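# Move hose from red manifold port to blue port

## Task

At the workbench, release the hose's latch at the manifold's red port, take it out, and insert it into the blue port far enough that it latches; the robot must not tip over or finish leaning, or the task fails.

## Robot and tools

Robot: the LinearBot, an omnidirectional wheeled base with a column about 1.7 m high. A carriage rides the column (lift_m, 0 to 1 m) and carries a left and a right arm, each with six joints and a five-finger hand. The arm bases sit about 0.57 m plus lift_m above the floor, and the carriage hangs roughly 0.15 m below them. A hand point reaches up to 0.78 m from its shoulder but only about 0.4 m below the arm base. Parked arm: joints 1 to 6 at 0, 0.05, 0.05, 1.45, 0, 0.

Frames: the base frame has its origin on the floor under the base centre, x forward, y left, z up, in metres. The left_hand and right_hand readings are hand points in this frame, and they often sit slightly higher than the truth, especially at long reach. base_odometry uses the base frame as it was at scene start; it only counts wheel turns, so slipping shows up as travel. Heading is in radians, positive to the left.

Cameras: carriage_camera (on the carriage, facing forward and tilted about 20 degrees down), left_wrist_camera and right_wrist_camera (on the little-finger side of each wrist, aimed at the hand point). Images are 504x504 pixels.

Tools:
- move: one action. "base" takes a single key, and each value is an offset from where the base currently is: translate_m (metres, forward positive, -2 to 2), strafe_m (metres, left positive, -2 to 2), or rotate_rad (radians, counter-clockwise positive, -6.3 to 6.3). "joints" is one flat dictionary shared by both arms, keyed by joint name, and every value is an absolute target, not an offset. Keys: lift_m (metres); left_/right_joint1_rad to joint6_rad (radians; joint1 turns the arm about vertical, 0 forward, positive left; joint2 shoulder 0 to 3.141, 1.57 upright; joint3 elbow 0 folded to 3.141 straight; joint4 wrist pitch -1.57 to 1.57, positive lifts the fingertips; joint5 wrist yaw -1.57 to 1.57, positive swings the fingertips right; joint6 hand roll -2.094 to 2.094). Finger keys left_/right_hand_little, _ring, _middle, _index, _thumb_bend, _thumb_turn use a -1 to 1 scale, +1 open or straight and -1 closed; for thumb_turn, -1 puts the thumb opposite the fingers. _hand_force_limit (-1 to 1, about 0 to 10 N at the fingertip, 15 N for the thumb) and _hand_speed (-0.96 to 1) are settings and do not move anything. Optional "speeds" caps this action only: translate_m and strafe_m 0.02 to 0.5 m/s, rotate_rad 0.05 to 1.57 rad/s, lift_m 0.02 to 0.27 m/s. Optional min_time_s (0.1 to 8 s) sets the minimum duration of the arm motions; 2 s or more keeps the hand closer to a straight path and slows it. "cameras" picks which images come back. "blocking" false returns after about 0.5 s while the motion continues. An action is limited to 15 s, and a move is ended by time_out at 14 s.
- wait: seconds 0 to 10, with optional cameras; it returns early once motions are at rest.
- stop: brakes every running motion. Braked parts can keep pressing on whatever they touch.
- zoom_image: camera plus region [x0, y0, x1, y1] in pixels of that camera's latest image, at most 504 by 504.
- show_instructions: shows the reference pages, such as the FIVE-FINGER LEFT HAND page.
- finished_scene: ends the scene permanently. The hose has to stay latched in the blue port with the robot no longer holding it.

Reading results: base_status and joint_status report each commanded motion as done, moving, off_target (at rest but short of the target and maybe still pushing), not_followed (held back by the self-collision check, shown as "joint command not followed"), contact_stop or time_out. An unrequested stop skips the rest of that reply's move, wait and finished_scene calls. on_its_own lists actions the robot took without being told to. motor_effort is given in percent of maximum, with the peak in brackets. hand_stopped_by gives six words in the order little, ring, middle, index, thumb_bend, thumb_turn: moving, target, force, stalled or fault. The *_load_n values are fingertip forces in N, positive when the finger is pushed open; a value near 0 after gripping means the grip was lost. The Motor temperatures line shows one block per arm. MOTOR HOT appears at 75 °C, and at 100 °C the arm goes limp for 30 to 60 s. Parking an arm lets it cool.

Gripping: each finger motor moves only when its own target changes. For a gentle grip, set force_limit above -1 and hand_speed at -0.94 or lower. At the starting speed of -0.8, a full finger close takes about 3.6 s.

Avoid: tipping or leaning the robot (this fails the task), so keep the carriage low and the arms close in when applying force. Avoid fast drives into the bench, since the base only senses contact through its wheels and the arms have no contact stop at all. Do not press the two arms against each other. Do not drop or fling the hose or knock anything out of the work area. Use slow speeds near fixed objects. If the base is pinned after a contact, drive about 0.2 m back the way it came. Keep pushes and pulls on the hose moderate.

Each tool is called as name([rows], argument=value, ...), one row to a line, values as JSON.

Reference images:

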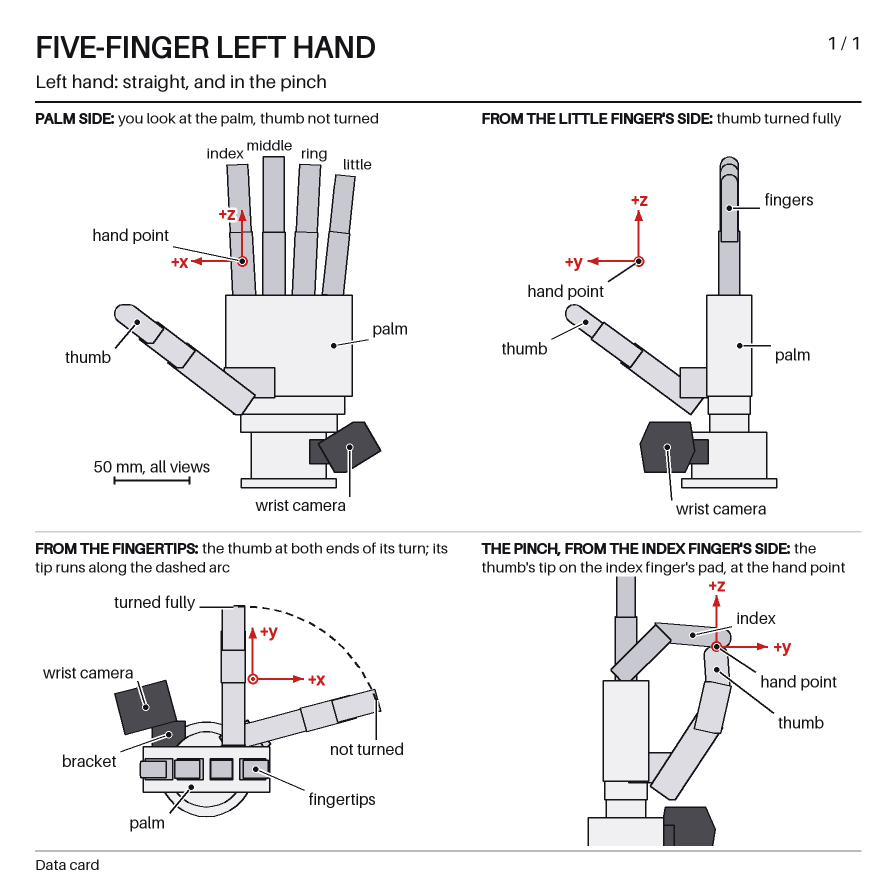

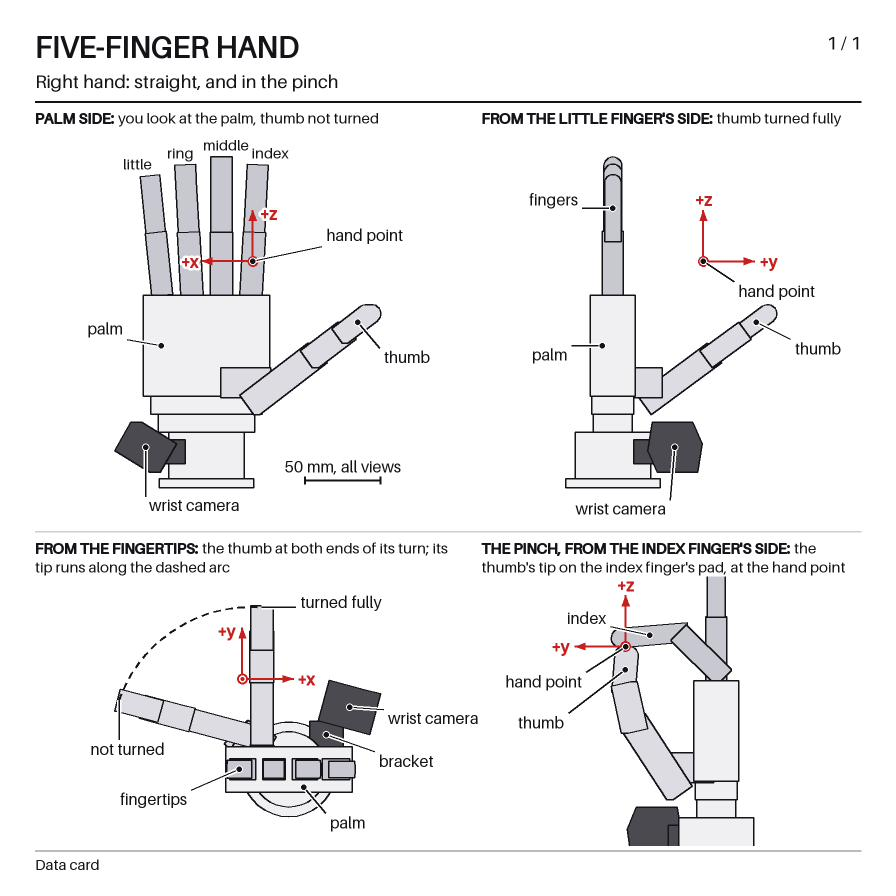

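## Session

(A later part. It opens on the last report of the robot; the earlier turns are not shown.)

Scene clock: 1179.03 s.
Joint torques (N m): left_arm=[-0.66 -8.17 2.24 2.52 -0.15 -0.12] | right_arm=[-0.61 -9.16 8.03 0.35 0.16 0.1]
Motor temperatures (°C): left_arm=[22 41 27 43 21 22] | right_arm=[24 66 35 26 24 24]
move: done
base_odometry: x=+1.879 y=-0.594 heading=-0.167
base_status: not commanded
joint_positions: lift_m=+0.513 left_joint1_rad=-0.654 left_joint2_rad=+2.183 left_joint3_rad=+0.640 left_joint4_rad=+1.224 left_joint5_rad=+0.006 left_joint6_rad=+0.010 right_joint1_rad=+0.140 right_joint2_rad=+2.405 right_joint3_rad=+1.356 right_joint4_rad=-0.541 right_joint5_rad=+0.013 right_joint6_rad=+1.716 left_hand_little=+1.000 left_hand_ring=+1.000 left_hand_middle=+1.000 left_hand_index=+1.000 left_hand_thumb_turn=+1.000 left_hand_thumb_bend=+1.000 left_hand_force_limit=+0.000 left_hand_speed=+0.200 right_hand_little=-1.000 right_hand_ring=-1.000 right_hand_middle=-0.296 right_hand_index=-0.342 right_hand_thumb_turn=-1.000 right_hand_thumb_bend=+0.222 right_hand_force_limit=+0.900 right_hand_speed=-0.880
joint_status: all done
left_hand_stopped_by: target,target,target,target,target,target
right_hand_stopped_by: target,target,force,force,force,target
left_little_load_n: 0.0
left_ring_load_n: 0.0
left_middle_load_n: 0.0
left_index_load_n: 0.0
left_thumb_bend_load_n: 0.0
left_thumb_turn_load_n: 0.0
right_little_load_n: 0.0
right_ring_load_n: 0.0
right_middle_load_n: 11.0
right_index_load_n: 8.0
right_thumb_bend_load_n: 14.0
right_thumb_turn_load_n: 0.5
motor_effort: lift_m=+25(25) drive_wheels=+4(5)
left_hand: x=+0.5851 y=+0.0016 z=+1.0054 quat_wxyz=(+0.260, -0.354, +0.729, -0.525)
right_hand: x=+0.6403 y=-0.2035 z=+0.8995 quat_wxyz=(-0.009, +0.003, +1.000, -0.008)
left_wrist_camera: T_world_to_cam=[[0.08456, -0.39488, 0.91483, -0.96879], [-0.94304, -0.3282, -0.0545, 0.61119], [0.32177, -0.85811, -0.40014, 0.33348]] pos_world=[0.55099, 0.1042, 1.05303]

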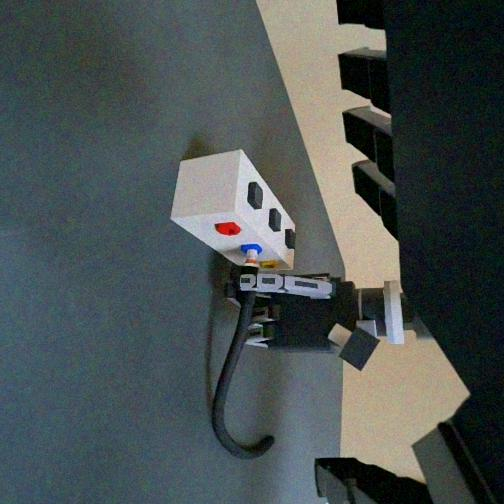

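move(joints={"right_hand_speed": -0.8, "right_hand_thumb_bend": 0.4, "right_hand_index": 0.0, "right_hand_middle": 0.0})

move(joints={"lift_m": 0.5215, "right_joint1_rad": 0.163, "right_joint2_rad": 2.3385, "right_joint3_rad": 1.285, "right_joint4_rad": -0.477, "right_joint6_rad": 1.734}, speeds={"lift_m": 0.02}, min_time_s=1.5)

move(joints={"right_hand_speed": -0.85, "right_hand_force_limit": 0.0, "right_hand_thumb_bend": 0.2, "right_hand_index": -0.13, "right_hand_middle": -0.15}, cameras=["carriage_camera", "left_wrist_camera", "right_wrist_camera"])

zoom_image(camera="left_wrist_camera", region=[200, 220, 300, 320])

zoom_image(camera="right_wrist_camera", region=[160, 130, 360, 330])

zoom_image(camera="carriage_camera", region=[310, 345, 380, 415])

Scene clock: 1222.00 s.
Joint torques (N m): left_arm=[-0.73 -8.2 2.25 2.54 -0.17 -0.11] | right_arm=[-0.61 -9.14 8.03 0.35 0.17 0.09]
Motor temperatures (°C): left_arm=[22 41 27 44 21 22] | right_arm=[24 59 37 26 24 24]
move: done
base_odometry: x=+1.879 y=-0.594 heading=-0.167
base_status: not commanded
joint_positions: lift_m=+0.513 left_joint1_rad=-0.654 left_joint2_rad=+2.183 left_joint3_rad=+0.640 left_joint4_rad=+1.224 left_joint5_rad=+0.006 left_joint6_rad=+0.010 right_joint1_rad=+0.140 right_joint2_rad=+2.405 right_joint3_rad=+1.356 right_joint4_rad=-0.541 right_joint5_rad=+0.013 right_joint6_rad=+1.716 left_hand_little=+1.000 left_hand_ring=+1.000 left_hand_middle=+1.000 left_hand_index=+1.000 left_hand_thumb_turn=+1.000 left_hand_thumb_bend=+1.000 left_hand_force_limit=+0.000 left_hand_speed=+0.200 right_hand_little=-1.000 right_hand_ring=-1.000 right_hand_middle=+0.000 right_hand_index=+0.000 right_hand_thumb_turn=-1.000 right_hand_thumb_bend=+0.400 right_hand_force_limit=+0.900 right_hand_speed=-0.800
joint_status: all done
left_hand_stopped_by: target,target,target,target,target,target
right_hand_stopped_by: target,target,target,target,target,target
left_little_load_n: 0.0
left_ring_load_n: 0.0
left_middle_load_n: 0.0
left_index_load_n: -0.5
left_thumb_bend_load_n: 0.0
left_thumb_turn_load_n: 0.0
right_little_load_n: 0.0
right_ring_load_n: 0.0
right_middle_load_n: 0.0
right_index_load_n: 0.0
right_thumb_bend_load_n: 0.0
right_thumb_turn_load_n: 0.0
motor_effort: lift_m=+25(25) drive_wheels=+4(5)
left_hand: x=+0.5851 y=+0.0016 z=+1.0054 quat_wxyz=(+0.260, -0.354, +0.729, -0.525)
right_hand: x=+0.6403 y=-0.2035 z=+0.8995 quat_wxyz=(-0.009, +0.003, +1.000, -0.008)
pictures: none

Scene clock: 1223.80 s.
Joint torques (N m): left_arm=[-0.73 -8.16 2.19 2.54 -0.14 -0.13] | right_arm=[0.5 -12.25 3.82 0.53 0.17 0.15]
Motor temperatures (°C): left_arm=[22 41 27 44 21 22] | right_arm=[24 60 37 26 24 24]
move: done
base_odometry: x=+1.879 y=-0.594 heading=-0.167
base_status: not commanded
joint_positions: lift_m=+0.521 left_joint1_rad=-0.654 left_joint2_rad=+2.183 left_joint3_rad=+0.640 left_joint4_rad=+1.226 left_joint5_rad=+0.006 left_joint6_rad=+0.010 right_joint1_rad=+0.155 right_joint2_rad=+2.378 right_joint3_rad=+1.295 right_joint4_rad=-0.492 right_joint5_rad=+0.013 right_joint6_rad=+1.726 left_hand_little=+1.000 left_hand_ring=+1.000 left_hand_middle=+1.000 left_hand_index=+1.000 left_hand_thumb_turn=+1.000 left_hand_thumb_bend=+1.000 left_hand_force_limit=+0.000 left_hand_speed=+0.200 right_hand_little=-1.000 right_hand_ring=-1.000 right_hand_middle=+0.000 right_hand_index=+0.000 right_hand_thumb_turn=-1.000 right_hand_thumb_bend=+0.400 right_hand_force_limit=+0.900 right_hand_speed=-0.800
joint_status: all done
left_hand_stopped_by: target,target,target,target,target,target
right_hand_stopped_by: target,target,target,target,target,target
left_little_load_n: 0.0
left_ring_load_n: 0.0
left_middle_load_n: 0.0
left_index_load_n: 0.0
left_thumb_bend_load_n: 0.0
left_thumb_turn_load_n: 0.0
right_little_load_n: 0.0
right_ring_load_n: 0.0
right_middle_load_n: 0.0
right_index_load_n: 0.0
right_thumb_bend_load_n: 0.0
right_thumb_turn_load_n: 0.0
motor_effort: lift_m=+35(37) drive_wheels=+4(5)
left_hand: x=+0.5853 y=+0.0014 z=+1.0140 quat_wxyz=(+0.260, -0.353, +0.729, -0.526)
right_hand: x=+0.6322 y=-0.1986 z=+0.9077 quat_wxyz=(-0.001, +0.000, +1.000, -0.006)
pictures: none

Scene clock: 1225.20 s.
Joint torques (N m): left_arm=[-0.66 -8.05 2.22 2.54 -0.14 -0.1] | right_arm=[0.51 -12.27 3.82 0.54 0.17 0.15]
Motor temperatures (°C): left_arm=[22 41 27 44 21 22] | right_arm=[24 60 37 26 24 24]
move: done
base_odometry: x=+1.879 y=-0.594 heading=-0.167
base_status: not commanded
joint_positions: lift_m=+0.521 left_joint1_rad=-0.654 left_joint2_rad=+2.183 left_joint3_rad=+0.640 left_joint4_rad=+1.226 left_joint5_rad=+0.006 left_joint6_rad=+0.010 right_joint1_rad=+0.155 right_joint2_rad=+2.378 right_joint3_rad=+1.295 right_joint4_rad=-0.492 right_joint5_rad=+0.013 right_joint6_rad=+1.726 left_hand_little=+1.000 left_hand_ring=+1.000 left_hand_middle=+1.000 left_hand_index=+1.000 left_hand_thumb_turn=+1.000 left_hand_thumb_bend=+1.000 left_hand_force_limit=+0.000 left_hand_speed=+0.200 right_hand_little=-1.000 right_hand_ring=-1.000 right_hand_middle=-0.150 right_hand_index=-0.130 right_hand_thumb_turn=-1.000 right_hand_thumb_bend=+0.200 right_hand_force_limit=+0.000 right_hand_speed=-0.850
joint_status: all done
left_hand_stopped_by: target,target,target,target,target,target
right_hand_stopped_by: target,target,target,target,target,target
left_little_load_n: 0.0
left_ring_load_n: 0.0
left_middle_load_n: 0.0
left_index_load_n: 0.0
left_thumb_bend_load_n: 0.0
left_thumb_turn_load_n: 0.0
right_little_load_n: 0.0
right_ring_load_n: 0.0
right_middle_load_n: 0.0
right_index_load_n: 0.0
right_thumb_bend_load_n: 0.0
right_thumb_turn_load_n: 0.0
motor_effort: lift_m=+35(35) drive_wheels=+4(5)
left_hand: x=+0.5853 y=+0.0014 z=+1.0140 quat_wxyz=(+0.260, -0.353, +0.729, -0.526)
right_hand: x=+0.6322 y=-0.1986 z=+0.9077 quat_wxyz=(-0.001, +0.000, +1.000, -0.006)
carriage_camera: T_world_to_cam=[[0.03531, -0.999, -0.02734, 0.03881], [-0.37173, 0.01227, -0.92826, 1.42901], [0.92767, 0.04294, -0.37093, 0.4235]] pos_world=[0.13697, 0.00306, 1.48464]
left_wrist_camera: T_world_to_cam=[[0.08285, -0.3936, 0.91554, -0.9766], [-0.94295, -0.32824, -0.05579, 0.6131], [0.32247, -0.85869, -0.39834, 0.3344]] pos_world=[0.55119, 0.104, 1.06153]
right_wrist_camera: T_world_to_cam=[[-0.28334, 0.95703, -0.06166, 0.42946], [0.79289, 0.26994, 0.54631, -0.94583], [0.53948, 0.1059, -0.83531, 0.54741]] pos_world=[0.57631, -0.21366, 1.00045]

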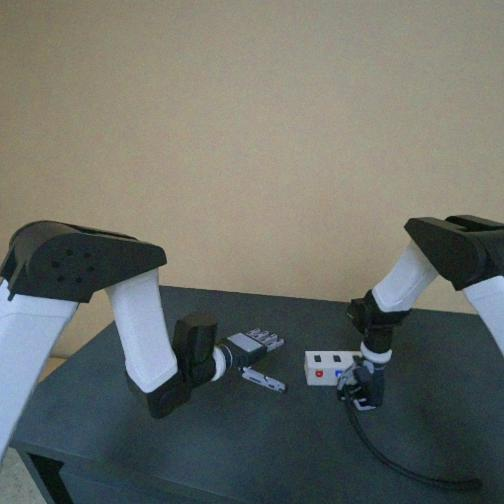

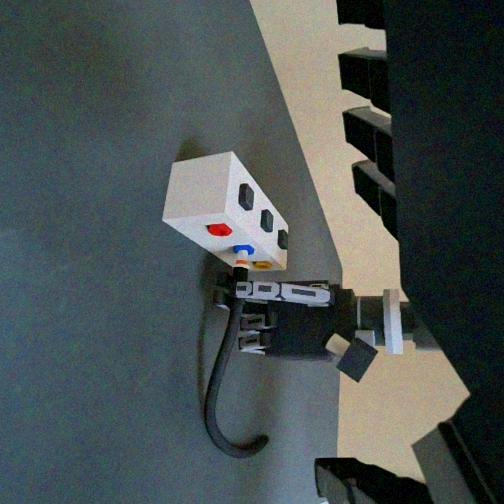

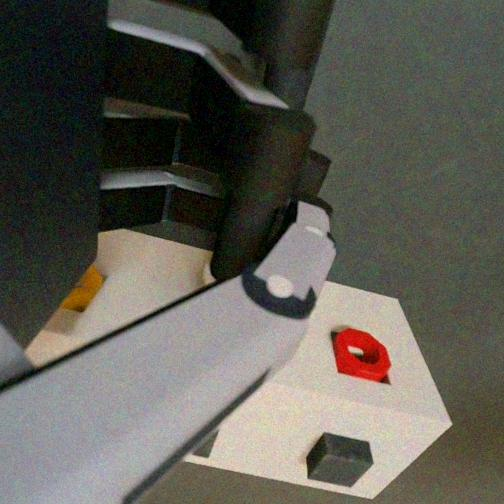

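Scaled by 5.040.

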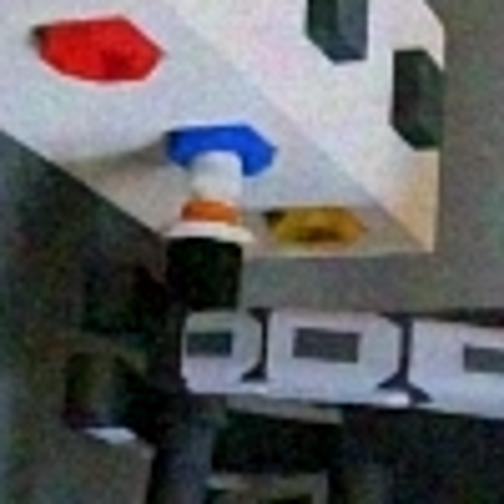

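Scaled by 2.520.

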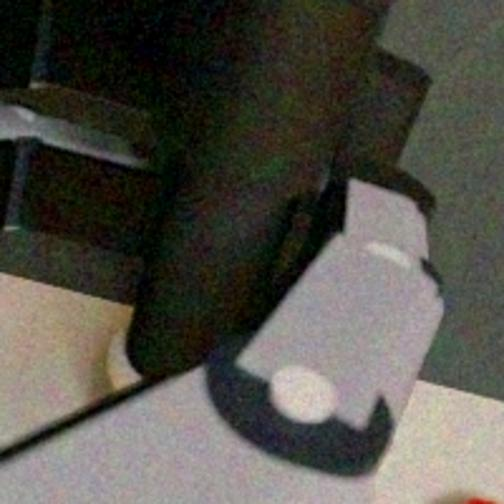

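Scaled by 7.200.

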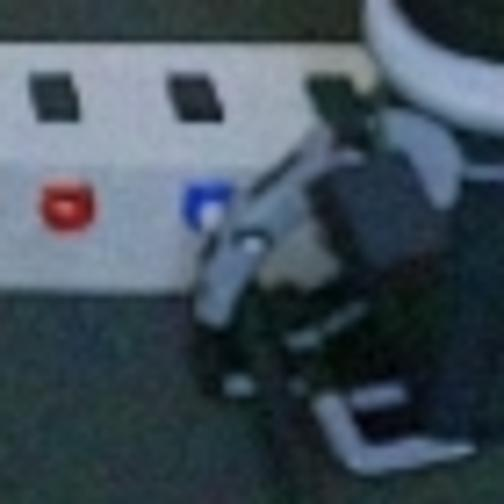

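move(joints={"right_hand_speed": -0.88, "right_hand_force_limit": 0.8, "right_hand_thumb_bend": -0.3, "right_hand_index": -0.7, "right_hand_middle": -0.7}, cameras=["left_wrist_camera", "right_wrist_camera"])

zoom_image(camera="left_wrist_camera", region=[200, 220, 300, 320])

zoom_image(camera="right_wrist_camera", region=[160, 130, 360, 330])

Scene clock: 1240.83 s.
Joint torques (N m): left_arm=[-0.68 -8.1 2.15 2.53 -0.15 -0.11] | right_arm=[0.5 -12.26 4.26 0.53 0.17 0.15]
Motor temperatures (°C): left_arm=[22 41 27 44 21 22] | right_arm=[24 65 35 26 24 24]
move: off_target
base_odometry: x=+1.879 y=-0.594 heading=-0.167
base_status: not commanded
joint_positions: lift_m=+0.521 left_joint1_rad=-0.654 left_joint2_rad=+2.183 left_joint3_rad=+0.640 left_joint4_rad=+1.226 left_joint5_rad=+0.006 left_joint6_rad=+0.010 right_joint1_rad=+0.155 right_joint2_rad=+2.378 right_joint3_rad=+1.291 right_joint4_rad=-0.493 right_joint5_rad=+0.013 right_joint6_rad=+1.726 left_hand_little=+1.000 left_hand_ring=+1.000 left_hand_middle=+1.000 left_hand_index=+1.000 left_hand_thumb_turn=+1.000 left_hand_thumb_bend=+1.000 left_hand_force_limit=+0.000 left_hand_speed=+0.200 right_hand_little=-1.000 right_hand_ring=-1.000 right_hand_middle=-0.265 right_hand_index=-0.305 right_hand_thumb_turn=-1.000 right_hand_thumb_bend=+0.118 right_hand_force_limit=+0.800 right_hand_speed=-0.880
joint_status: right_hand_middle off_target (ended at -0.265, target -0.700); right_hand_index off_target (ended at -0.305, target -0.700); right_hand_thumb_bend off_target (ended at +0.118, target -0.300); the others done
left_hand_stopped_by: target,target,target,target,target,target
right_hand_stopped_by: target,target,force,force,force,target
left_little_load_n: 0.0
left_ring_load_n: 0.0
left_middle_load_n: 0.0
left_index_load_n: 0.0
left_thumb_bend_load_n: 0.0
left_thumb_turn_load_n: 0.0
right_little_load_n: 0.0
right_ring_load_n: 0.0
right_middle_load_n: 10.5
right_index_load_n: 8.5
right_thumb_bend_load_n: 13.0
right_thumb_turn_load_n: -2.0
motor_effort: lift_m=+35(35) drive_wheels=+4(5)
left_hand: x=+0.5853 y=+0.0014 z=+1.0140 quat_wxyz=(+0.260, -0.353, +0.729, -0.526)
right_hand: x=+0.6301 y=-0.1989 z=+0.9068 quat_wxyz=(-0.003, +0.000, +1.000, -0.007)
left_wrist_camera: T_world_to_cam=[[0.08285, -0.3936, 0.91554, -0.9766], [-0.94295, -0.32824, -0.05579, 0.6131], [0.32247, -0.85869, -0.39834, 0.3344]] pos_world=[0.55119, 0.104, 1.06153]
right_wrist_camera: T_world_to_cam=[[-0.28366, 0.95698, -0.06097, 0.42871], [0.79555, 0.27036, 0.54222, -0.94135], [0.53538, 0.1053, -0.83802, 0.55271]] pos_world=[0.57459, -0.21396, 0.99975]

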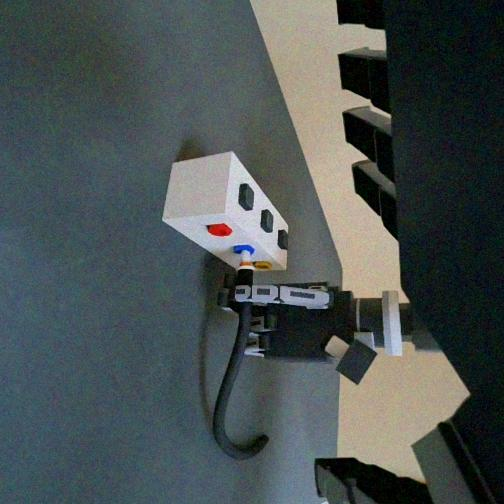

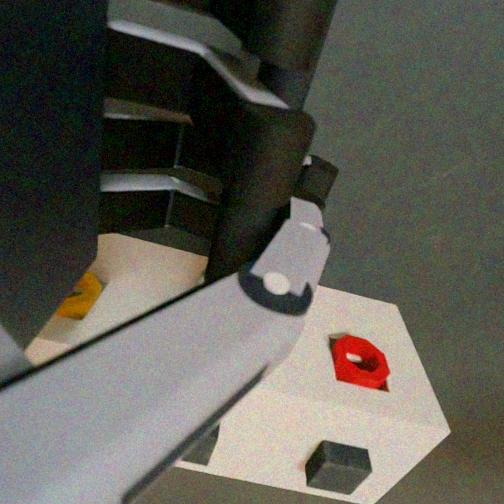

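Scaled by 5.040.

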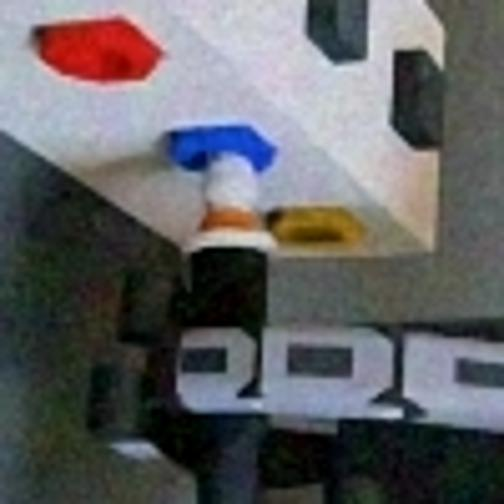

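Scaled by 2.520.

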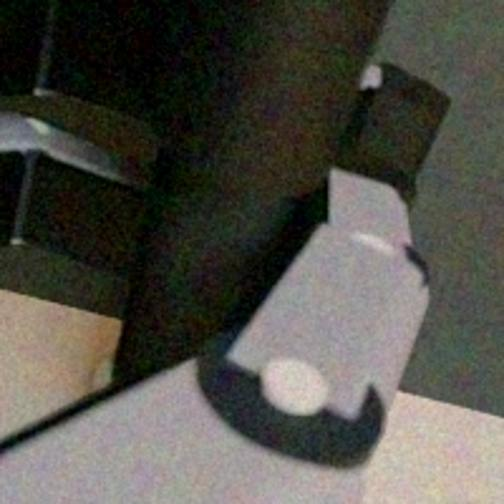

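move(joints={"lift_m": 0.5175}, speeds={"lift_m": 0.02}, cameras=["left_wrist_camera", "right_wrist_camera", "carriage_camera"])

zoom_image(camera="left_wrist_camera", region=[200, 220, 300, 320])

zoom_image(camera="right_wrist_camera", region=[160, 130, 360, 330])

zoom_image(camera="carriage_camera", region=[310, 345, 380, 415])

Scene clock: 1247.87 s.
Joint torques (N m): left_arm=[-0.76 -8.2 2.25 2.52 -0.14 -0.1] | right_arm=[0.47 -12.26 4.26 0.5 0.18 0.14]
Motor temperatures (°C): left_arm=[22 41 27 45 21 22] | right_arm=[24 67 35 26 24 24]
move: done
base_odometry: x=+1.879 y=-0.594 heading=-0.167
base_status: not commanded
joint_positions: lift_m=+0.518 left_joint1_rad=-0.654 left_joint2_rad=+2.183 left_joint3_rad=+0.640 left_joint4_rad=+1.224 left_joint5_rad=+0.006 left_joint6_rad=+0.010 right_joint1_rad=+0.156 right_joint2_rad=+2.378 right_joint3_rad=+1.291 right_joint4_rad=-0.490 right_joint5_rad=+0.013 right_joint6_rad=+1.726 left_hand_little=+1.000 left_hand_ring=+1.000 left_hand_middle=+1.000 left_hand_index=+1.000 left_hand_thumb_turn=+1.000 left_hand_thumb_bend=+1.000 left_hand_force_limit=+0.000 left_hand_speed=+0.200 right_hand_little=-1.000 right_hand_ring=-1.000 right_hand_middle=-0.265 right_hand_index=-0.305 right_hand_thumb_turn=-1.000 right_hand_thumb_bend=+0.118 right_hand_force_limit=+0.800 right_hand_speed=-0.880
joint_status: all done
left_hand_stopped_by: target,target,target,target,target,target
right_hand_stopped_by: target,target,force,force,force,target
left_little_load_n: 0.0
left_ring_load_n: 0.0
left_middle_load_n: -0.5
left_index_load_n: 0.0
left_thumb_bend_load_n: 0.0
left_thumb_turn_load_n: 0.0
right_little_load_n: 0.5
right_ring_load_n: 0.0
right_middle_load_n: 10.5
right_index_load_n: 8.0
right_thumb_bend_load_n: 12.5
right_thumb_turn_load_n: -2.0
motor_effort: lift_m=+25(26) drive_wheels=+4(5)
left_hand: x=+0.5851 y=+0.0016 z=+1.0104 quat_wxyz=(+0.260, -0.354, +0.729, -0.525)
right_hand: x=+0.6307 y=-0.1987 z=+0.9038 quat_wxyz=(-0.002, +0.000, +1.000, -0.007)
pictures: carriage_camera, left_wrist_camera, right_wrist_camera
carriage_camera: T_world_to_cam=[[0.03531, -0.999, -0.02734, 0.03873], [-0.37173, 0.01227, -0.92826, 1.42613], [0.92767, 0.04294, -0.37093, 0.42235]] pos_world=[0.13697, 0.00306, 1.48154]
left_wrist_camera: T_world_to_cam=[[0.08456, -0.39488, 0.91483, -0.97337], [-0.94304, -0.3282, -0.0545, 0.61146], [0.32177, -0.85811, -0.40014, 0.33548]] pos_world=[0.55099, 0.1042, 1.05803]
right_wrist_camera: T_world_to_cam=[[-0.28386, 0.9569, -0.06136, 0.42892], [0.79404, 0.27045, 0.54439, -0.94132], [0.53752, 0.10581, -0.83659, 0.54732]] pos_world=[0.575, -0.21376, 0.99665]

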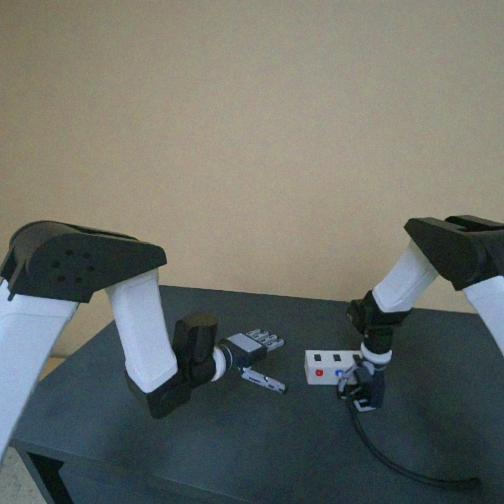

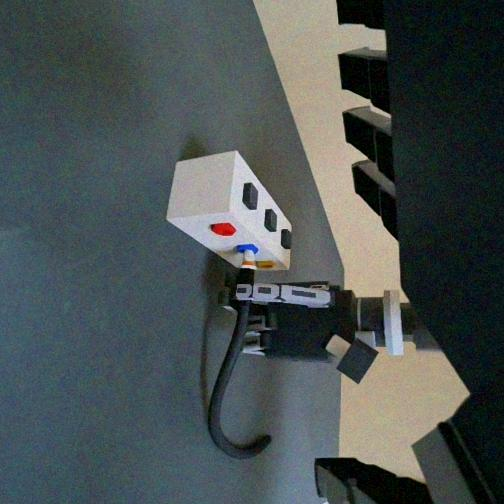

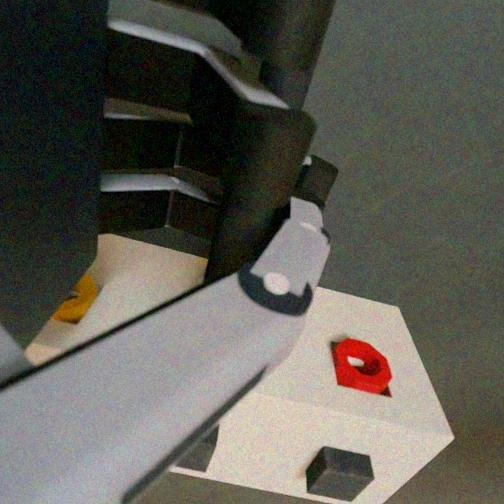

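Scaled by 5.040.

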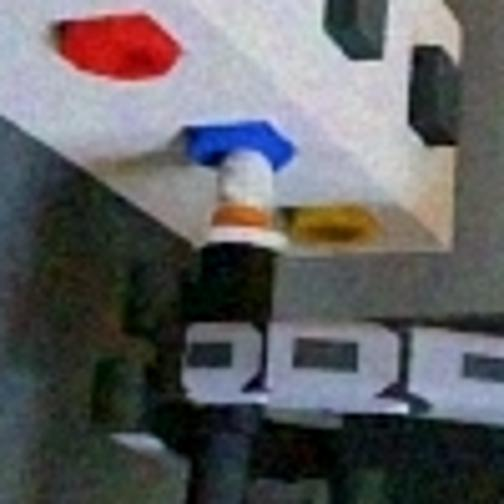

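Scaled by 2.520.

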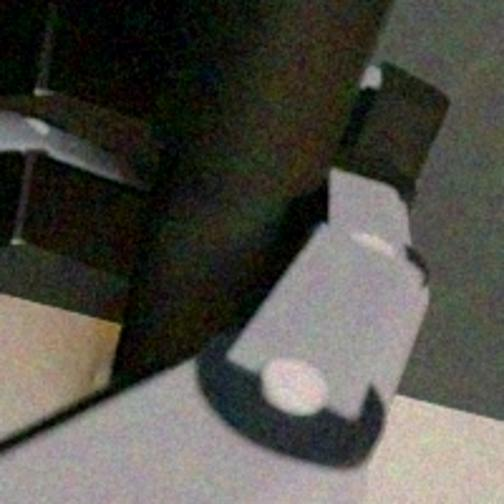

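Scaled by 7.200.

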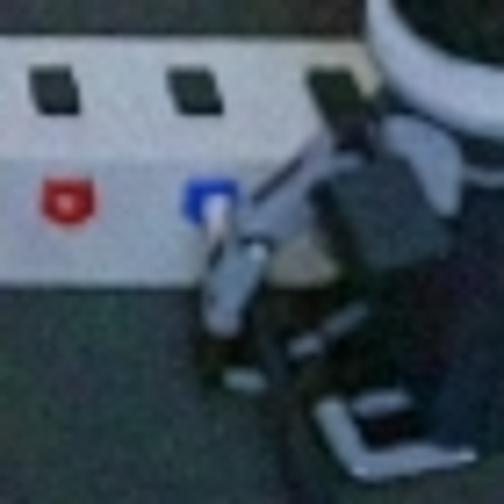

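move(joints={"lift_m": 0.5155, "right_joint6_rad": 1.783}, speeds={"lift_m": 0.02})

move(joints={"right_joint2_rad": 2.406, "right_joint3_rad": 1.37, "right_joint4_rad": -0.527}, min_time_s=2, cameras=["left_wrist_camera", "right_wrist_camera", "carriage_camera"])

zoom_image(camera="left_wrist_camera", region=[200, 220, 300, 320])

zoom_image(camera="right_wrist_camera", region=[160, 130, 360, 330])

Scene clock: 1262.13 s.
Joint torques (N m): left_arm=[-0.69 -8.28 2.33 2.51 -0.14 -0.11] | right_arm=[0.39 -12.15 4.29 0.5 0.17 0.21]
Motor temperatures (°C): left_arm=[22 41 27 44 21 22] | right_arm=[24 69 34 26 24 24]
move: done
base_odometry: x=+1.879 y=-0.594 heading=-0.167
base_status: not commanded
joint_positions: lift_m=+0.516 left_joint1_rad=-0.654 left_joint2_rad=+2.183 left_joint3_rad=+0.640 left_joint4_rad=+1.224 left_joint5_rad=+0.006 left_joint6_rad=+0.010 right_joint1_rad=+0.157 right_joint2_rad=+2.376 right_joint3_rad=+1.291 right_joint4_rad=-0.489 right_joint5_rad=+0.013 right_joint6_rad=+1.771 left_hand_little=+1.000 left_hand_ring=+1.000 left_hand_middle=+1.000 left_hand_index=+1.000 left_hand_thumb_turn=+1.000 left_hand_thumb_bend=+1.000 left_hand_force_limit=+0.000 left_hand_speed=+0.200 right_hand_little=-1.000 right_hand_ring=-1.000 right_hand_middle=-0.265 right_hand_index=-0.305 right_hand_thumb_turn=-1.000 right_hand_thumb_bend=+0.118 right_hand_force_limit=+0.800 right_hand_speed=-0.880
joint_status: all done
left_hand_stopped_by: target,target,target,target,target,target
right_hand_stopped_by: target,target,force,force,force,target
left_little_load_n: 0.0
left_ring_load_n: 0.0
left_middle_load_n: 0.0
left_index_load_n: 0.0
left_thumb_bend_load_n: 0.0
left_thumb_turn_load_n: 0.0
right_little_load_n: 0.0
right_ring_load_n: 0.0
right_middle_load_n: 10.5
right_index_load_n: 8.0
right_thumb_bend_load_n: 13.0
right_thumb_turn_load_n: -2.0
motor_effort: lift_m=+25(25) drive_wheels=+4(5)
left_hand: x=+0.5851 y=+0.0016 z=+1.0085 quat_wxyz=(+0.260, -0.353, +0.729, -0.525)
right_hand: x=+0.6339 y=-0.1996 z=+0.9024 quat_wxyz=(-0.001, +0.022, +1.000, -0.007)
pictures: none

Scene clock: 1264.43 s.
Joint torques (N m): left_arm=[-0.68 -8.36 2.11 2.46 -0.14 -0.1] | right_arm=[0.35 -9.06 7.75 0.29 0.17 0.15]
Motor temperatures (°C): left_arm=[22 41 27 44 21 22] | right_arm=[24 68 34 26 24 24]
move: done
base_odometry: x=+1.879 y=-0.594 heading=-0.167
base_status: not commanded
joint_positions: lift_m=+0.516 left_joint1_rad=-0.654 left_joint2_rad=+2.183 left_joint3_rad=+0.640 left_joint4_rad=+1.224 left_joint5_rad=+0.006 left_joint6_rad=+0.010 right_joint1_rad=+0.158 right_joint2_rad=+2.403 right_joint3_rad=+1.343 right_joint4_rad=-0.518 right_joint5_rad=+0.013 right_joint6_rad=+1.775 left_hand_little=+1.000 left_hand_ring=+1.000 left_hand_middle=+1.000 left_hand_index=+1.000 left_hand_thumb_turn=+1.000 left_hand_thumb_bend=+1.000 left_hand_force_limit=+0.000 left_hand_speed=+0.200 right_hand_little=-1.000 right_hand_ring=-1.000 right_hand_middle=-0.265 right_hand_index=-0.305 right_hand_thumb_turn=-1.000 right_hand_thumb_bend=+0.118 right_hand_force_limit=+0.800 right_hand_speed=-0.880
joint_status: all done
left_hand_stopped_by: target,target,target,target,target,target
right_hand_stopped_by: target,target,force,force,force,target
left_little_load_n: 0.0
left_ring_load_n: 0.0
left_middle_load_n: 0.0
left_index_load_n: 0.0
left_thumb_bend_load_n: 0.0
left_thumb_turn_load_n: 0.0
right_little_load_n: 0.0
right_ring_load_n: 0.0
right_middle_load_n: 11.0
right_index_load_n: 8.0
right_thumb_bend_load_n: 13.0
right_thumb_turn_load_n: -2.0
motor_effort: lift_m=+25(25) drive_wheels=+4(5)
left_hand: x=+0.5851 y=+0.0016 z=+1.0085 quat_wxyz=(+0.260, -0.353, +0.729, -0.525)
right_hand: x=+0.6426 y=-0.1980 z=+0.9016 quat_wxyz=(-0.002, +0.023, +1.000, -0.007)
pictures: carriage_camera, left_wrist_camera, right_wrist_camera
carriage_camera: T_world_to_cam=[[0.03531, -0.999, -0.02734, 0.03867], [-0.37173, 0.01227, -0.92826, 1.42427], [0.92767, 0.04294, -0.37093, 0.42161]] pos_world=[0.13697, 0.00306, 1.47954]
left_wrist_camera: T_world_to_cam=[[0.08428, -0.39465, 0.91496, -0.97163], [-0.943, -0.32827, -0.05473, 0.61159], [0.32196, -0.85819, -0.39982, 0.33429]] pos_world=[0.55099, 0.1042, 1.05613]
right_wrist_camera: T_world_to_cam=[[-0.2387, 0.96913, -0.06165, 0.40523], [0.80587, 0.23311, 0.54427, -0.96462], [0.54184, 0.08024, -0.83664, 0.53123]] pos_world=[0.58624, -0.21048, 0.99445]

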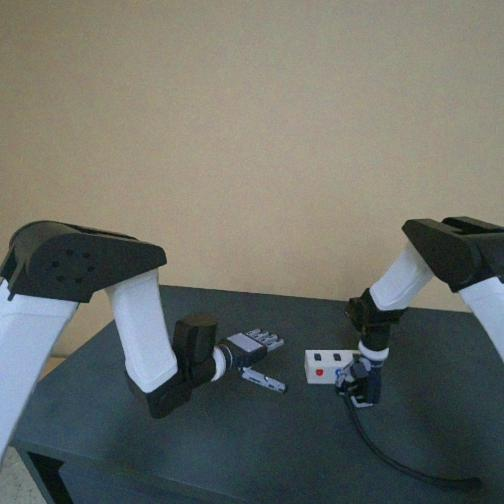

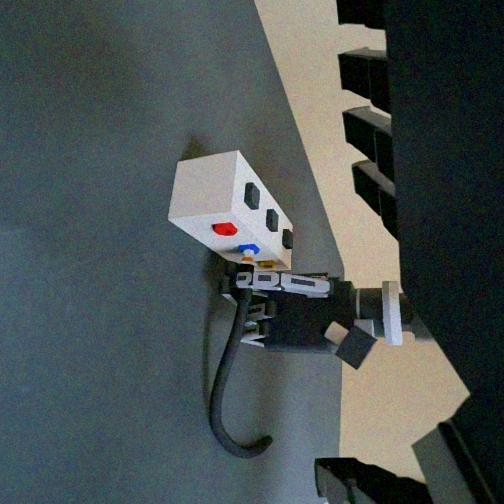

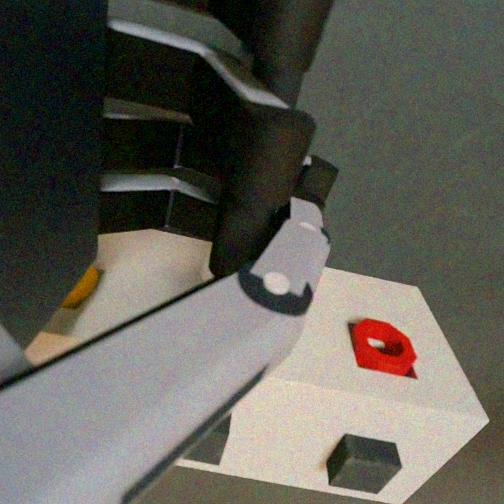

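Scaled by 5.040.

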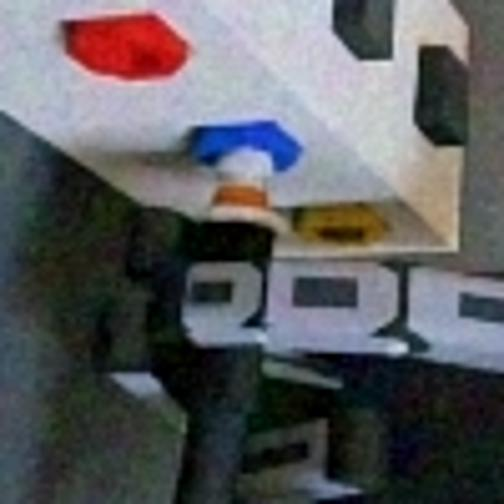

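Scaled by 2.520.

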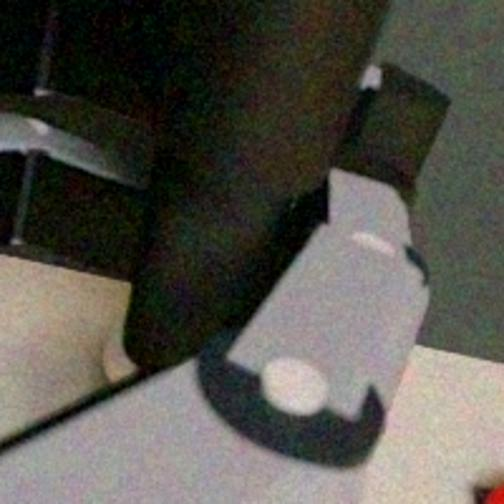

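move(joints={"right_hand_speed": -0.7, "right_hand_thumb_bend": 0.45, "right_hand_index": 0.15, "right_hand_middle": 0.15})

move(joints={"lift_m": 0.5315, "right_joint2_rad": 2.341, "right_joint3_rad": 1.281, "right_joint4_rad": -0.473}, speeds={"lift_m": 0.02}, min_time_s=1.5)

move(joints={"right_joint2_rad": 2.378, "right_hand_speed": -0.8, "right_hand_force_limit": 0.0, "right_hand_thumb_bend": 0.0, "right_hand_index": -0.1, "right_hand_middle": -0.12}, cameras=["carriage_camera", "left_wrist_camera", "right_wrist_camera"])

zoom_image(camera="left_wrist_camera", region=[190, 220, 290, 320])

zoom_image(camera="right_wrist_camera", region=[160, 130, 360, 330])

Scene clock: 1295.93 s.
Joint torques (N m): left_arm=[-0.76 -8.02 2.3 2.58 -0.12 -0.1] | right_arm=[0.34 -8.91 6.5 0.5 0.28 0.14]
Motor temperatures (°C): left_arm=[22 41 27 44 21 22] | right_arm=[24 64 35 26 24 24]
move: done
base_odometry: x=+1.879 y=-0.594 heading=-0.167
base_status: not commanded
joint_positions: lift_m=+0.516 left_joint1_rad=-0.654 left_joint2_rad=+2.183 left_joint3_rad=+0.640 left_joint4_rad=+1.224 left_joint5_rad=+0.006 left_joint6_rad=+0.010 right_joint1_rad=+0.158 right_joint2_rad=+2.401 right_joint3_rad=+1.356 right_joint4_rad=-0.539 right_joint5_rad=+0.000 right_joint6_rad=+1.776 left_hand_little=+1.000 left_hand_ring=+1.000 left_hand_middle=+1.000 left_hand_index=+1.000 left_hand_thumb_turn=+1.000 left_hand_thumb_bend=+1.000 left_hand_force_limit=+0.000 left_hand_speed=+0.200 right_hand_little=-1.000 right_hand_ring=-1.000 right_hand_middle=+0.149 right_hand_index=+0.150 right_hand_thumb_turn=-1.000 right_hand_thumb_bend=+0.450 right_hand_force_limit=+0.800 right_hand_speed=-0.700
joint_status: all done
left_hand_stopped_by: target,target,target,target,target,target
right_hand_stopped_by: target,target,target,target,target,target
left_little_load_n: 0.0
left_ring_load_n: 0.0
left_middle_load_n: 0.0
left_index_load_n: 0.0
left_thumb_bend_load_n: 0.0
left_thumb_turn_load_n: 0.0
right_little_load_n: 0.0
right_ring_load_n: 0.0
right_middle_load_n: -4.5
right_index_load_n: 0.0
right_thumb_bend_load_n: 0.0
right_thumb_turn_load_n: 0.0
motor_effort: lift_m=+25(25) drive_wheels=+4(5)
left_hand: x=+0.5851 y=+0.0016 z=+1.0085 quat_wxyz=(+0.260, -0.353, +0.729, -0.525)
right_hand: x=+0.6429 y=-0.1956 z=+0.9049 quat_wxyz=(-0.007, +0.024, +1.000, -0.001)
pictures: none

Scene clock: 1297.73 s.
Joint torques (N m): left_arm=[-0.77 -8.29 2.25 2.57 -0.14 -0.11] | right_arm=[0.31 -12.25 3.79 0.53 0.27 0.14]
Motor temperatures (°C): left_arm=[22 41 27 44 21 22] | right_arm=[24 64 35 26 24 24]
move: done
base_odometry: x=+1.879 y=-0.594 heading=-0.167
base_status: not commanded
joint_positions: lift_m=+0.531 left_joint1_rad=-0.654 left_joint2_rad=+2.183 left_joint3_rad=+0.640 left_joint4_rad=+1.225 left_joint5_rad=+0.006 left_joint6_rad=+0.010 right_joint1_rad=+0.158 right_joint2_rad=+2.380 right_joint3_rad=+1.291 right_joint4_rad=-0.488 right_joint5_rad=+0.001 right_joint6_rad=+1.776 left_hand_little=+1.000 left_hand_ring=+1.000 left_hand_middle=+1.000 left_hand_index=+1.000 left_hand_thumb_turn=+1.000 left_hand_thumb_bend=+1.000 left_hand_force_limit=+0.000 left_hand_speed=+0.200 right_hand_little=-1.000 right_hand_ring=-1.000 right_hand_middle=+0.149 right_hand_index=+0.150 right_hand_thumb_turn=-1.000 right_hand_thumb_bend=+0.450 right_hand_force_limit=+0.800 right_hand_speed=-0.700
joint_status: all done
left_hand_stopped_by: target,target,target,target,target,target
right_hand_stopped_by: target,target,target,target,target,target
left_little_load_n: 0.0
left_ring_load_n: 0.0
left_middle_load_n: 0.0
left_index_load_n: -0.5
left_thumb_bend_load_n: 0.0
left_thumb_turn_load_n: 0.0
right_little_load_n: 0.0
right_ring_load_n: 0.0
right_middle_load_n: 0.0
right_index_load_n: 0.0
right_thumb_bend_load_n: 0.0
right_thumb_turn_load_n: 0.0
motor_effort: lift_m=+35(37) drive_wheels=+4(5)
left_hand: x=+0.5853 y=+0.0015 z=+1.0238 quat_wxyz=(+0.260, -0.353, +0.729, -0.525)
right_hand: x=+0.6333 y=-0.1970 z=+0.9169 quat_wxyz=(-0.003, +0.023, +1.000, -0.001)
pictures: none

Scene clock: 1299.57 s.
Joint torques (N m): left_arm=[-0.76 -8.13 2.26 2.53 -0.14 -0.11] | right_arm=[0.21 -9.26 4.04 0.53 0.26 0.13]
Motor temperatures (°C): left_arm=[22 41 27 44 21 22] | right_arm=[24 64 34 26 24 24]
move: off_target
base_odometry: x=+1.879 y=-0.594 heading=-0.167
base_status: not commanded
joint_positions: lift_m=+0.531 left_joint1_rad=-0.654 left_joint2_rad=+2.183 left_joint3_rad=+0.640 left_joint4_rad=+1.225 left_joint5_rad=+0.006 left_joint6_rad=+0.010 right_joint1_rad=+0.159 right_joint2_rad=+2.380 right_joint3_rad=+1.289 right_joint4_rad=-0.488 right_joint5_rad=+0.004 right_joint6_rad=+1.776 left_hand_little=+1.000 left_hand_ring=+1.000 left_hand_middle=+1.000 left_hand_index=+1.000 left_hand_thumb_turn=+1.000 left_hand_thumb_bend=+1.000 left_hand_force_limit=+0.000 left_hand_speed=+0.200 right_hand_little=-1.000 right_hand_ring=-1.000 right_hand_middle=-0.120 right_hand_index=-0.099 right_hand_thumb_turn=-1.000 right_hand_thumb_bend=+0.047 right_hand_force_limit=+0.000 right_hand_speed=-0.800
joint_status: right_hand_thumb_bend off_target (ended at +0.047, target +0.000); the others done
left_hand_stopped_by: target,target,target,target,target,target
right_hand_stopped_by: target,target,target,target,force,target
left_little_load_n: 0.0
left_ring_load_n: 0.0
left_middle_load_n: 0.0
left_index_load_n: 0.0
left_thumb_bend_load_n: 0.0
left_thumb_turn_load_n: 0.0
right_little_load_n: 0.0
right_ring_load_n: 0.0
right_middle_load_n: 2.5
right_index_load_n: 3.5
right_thumb_bend_load_n: 7.0
right_thumb_turn_load_n: 0.5
motor_effort: lift_m=+35(35) drive_wheels=+4(5)
left_hand: x=+0.5853 y=+0.0015 z=+1.0238 quat_wxyz=(+0.260, -0.353, +0.729, -0.525)
right_hand: x=+0.6320 y=-0.1974 z=+0.9161 quat_wxyz=(-0.004, +0.023, +1.000, -0.003)
carriage_camera: T_world_to_cam=[[0.03531, -0.999, -0.02734, 0.03909], [-0.37173, 0.01227, -0.92826, 1.43829], [0.92767, 0.04294, -0.37093, 0.42721]] pos_world=[0.13697, 0.00306, 1.49464]
left_wrist_camera: T_world_to_cam=[[0.08353, -0.39403, 0.9153, -0.9856], [-0.94281, -0.32867, -0.05545, 0.61319], [0.32268, -0.85832, -0.39895, 0.33893]] pos_world=[0.55109, 0.1041, 1.07133]
right_wrist_camera: T_world_to_cam=[[-0.23918, 0.96954, -0.05281, 0.39526], [0.80739, 0.2288, 0.54385, -0.96557], [0.53937, 0.08744, -0.83752, 0.55287]] pos_world=[0.57593, -0.21063, 1.00904]

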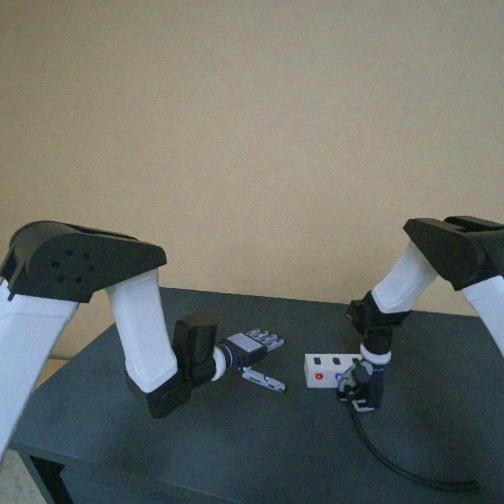

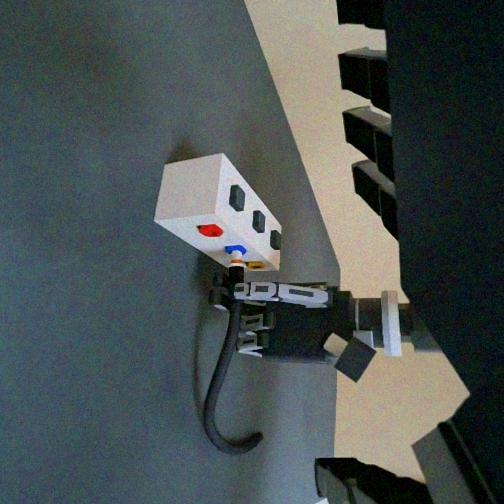

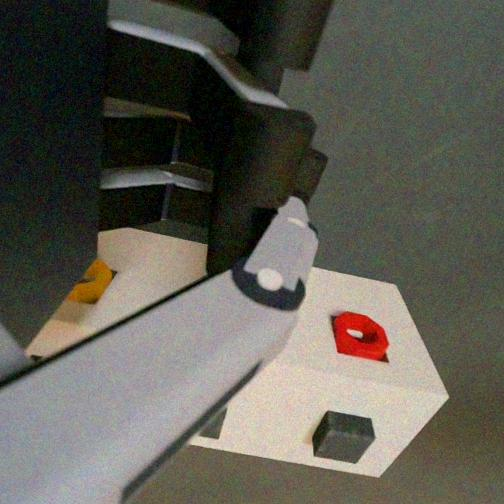

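Scaled by 5.040.

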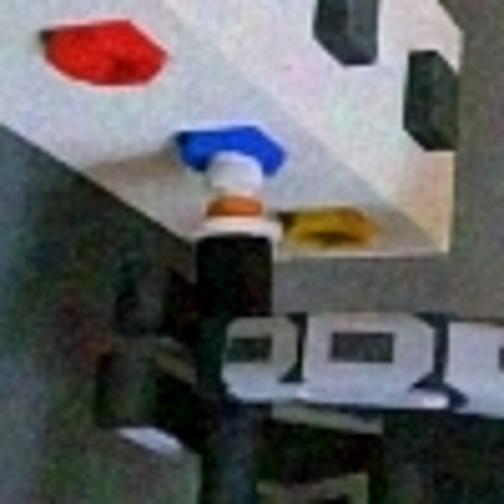

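Scaled by 2.520.

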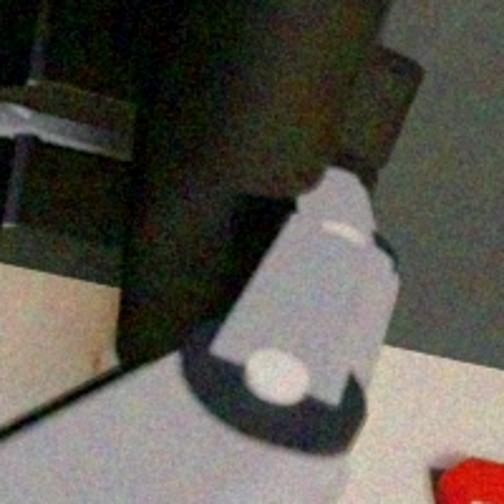

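move(joints={"lift_m": 0.5285, "right_hand_speed": -0.88, "right_hand_force_limit": 0.8, "right_hand_thumb_bend": -0.3, "right_hand_index": -0.5, "right_hand_middle": -0.5}, speeds={"lift_m": 0.02}, cameras=["left_wrist_camera", "right_wrist_camera"])

zoom_image(camera="left_wrist_camera", region=[190, 220, 290, 320])

zoom_image(camera="right_wrist_camera", region=[160, 130, 360, 330])

Scene clock: 1306.80 s.
Joint torques (N m): left_arm=[-0.75 -8.23 2.19 2.53 -0.15 -0.09] | right_arm=[-0.36 -9.63 4.45 0.5 0.25 0.15]
Motor temperatures (°C): left_arm=[22 41 27 44 21 22] | right_arm=[24 64 34 26 24 24]
move: off_target
base_odometry: x=+1.879 y=-0.594 heading=-0.167
base_status: not commanded
joint_positions: lift_m=+0.529 left_joint1_rad=-0.654 left_joint2_rad=+2.184 left_joint3_rad=+0.640 left_joint4_rad=+1.223 left_joint5_rad=+0.006 left_joint6_rad=+0.010 right_joint1_rad=+0.167 right_joint2_rad=+2.385 right_joint3_rad=+1.284 right_joint4_rad=-0.488 right_joint5_rad=+0.003 right_joint6_rad=+1.775 left_hand_little=+1.000 left_hand_ring=+1.000 left_hand_middle=+1.000 left_hand_index=+1.000 left_hand_thumb_turn=+1.000 left_hand_thumb_bend=+1.000 left_hand_force_limit=+0.000 left_hand_speed=+0.200 right_hand_little=-1.000 right_hand_ring=-1.000 right_hand_middle=-0.249 right_hand_index=-0.263 right_hand_thumb_turn=-1.000 right_hand_thumb_bend=+0.026 right_hand_force_limit=+0.800 right_hand_speed=-0.880
joint_status: right_hand_middle off_target (ended at -0.249, target -0.500); right_hand_index off_target (ended at -0.263, target -0.500); right_hand_thumb_bend off_target (ended at +0.026, target -0.300); the others done
left_hand_stopped_by: target,target,target,target,target,target
right_hand_stopped_by: target,target,force,force,force,target
left_little_load_n: 0.0
left_ring_load_n: 0.0
left_middle_load_n: -0.5
left_index_load_n: 0.0
left_thumb_bend_load_n: 0.0
left_thumb_turn_load_n: 0.0
right_little_load_n: 0.0
right_ring_load_n: 0.0
right_middle_load_n: 8.5
right_index_load_n: 10.5
right_thumb_bend_load_n: 5.5
right_thumb_turn_load_n: 0.5
motor_effort: lift_m=+25(27) drive_wheels=+4(5)
left_hand: x=+0.5850 y=+0.0018 z=+1.0210 quat_wxyz=(+0.260, -0.354, +0.730, -0.524)
right_hand: x=+0.6277 y=-0.1947 z=+0.9111 quat_wxyz=(-0.008, +0.019, +1.000, -0.003)
left_wrist_camera: T_world_to_cam=[[0.08543, -0.39552, 0.91448, -0.98314], [-0.94296, -0.32849, -0.05399, 0.61142], [0.32175, -0.8577, -0.40102, 0.3408]] pos_world=[0.55088, 0.1043, 1.06873]
right_wrist_camera: T_world_to_cam=[[-0.24807, 0.96739, -0.05122, 0.39504], [0.81032, 0.23619, 0.53628, -0.95348], [0.53089, 0.09153, -0.84249, 0.56139]] pos_world=[0.57259, -0.20833, 1.00453]

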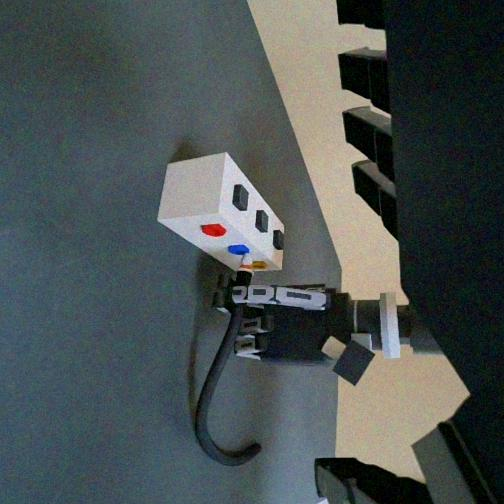

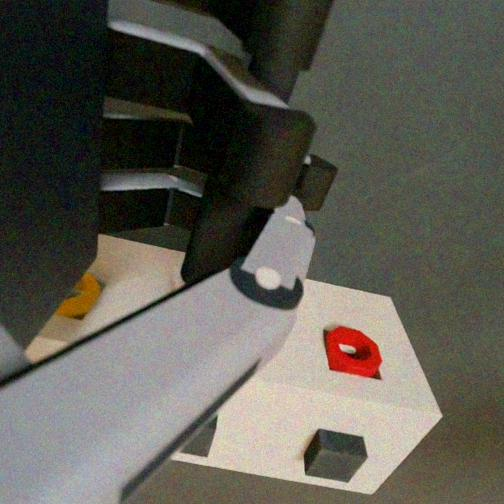

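Scaled by 5.040.

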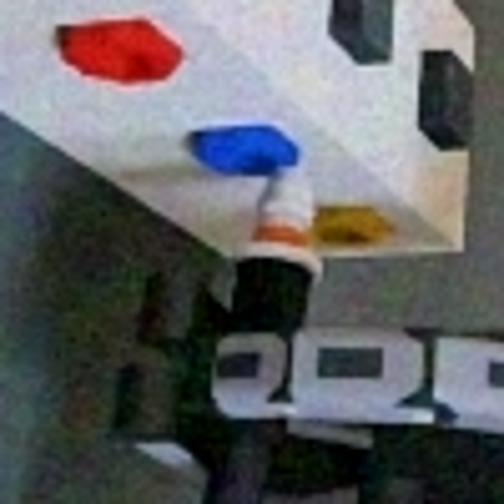

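Scaled by 2.520.

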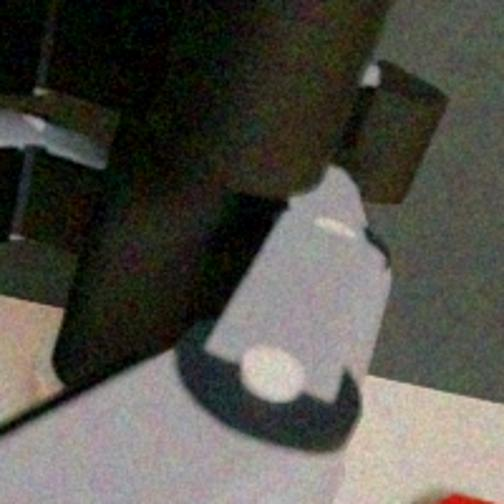

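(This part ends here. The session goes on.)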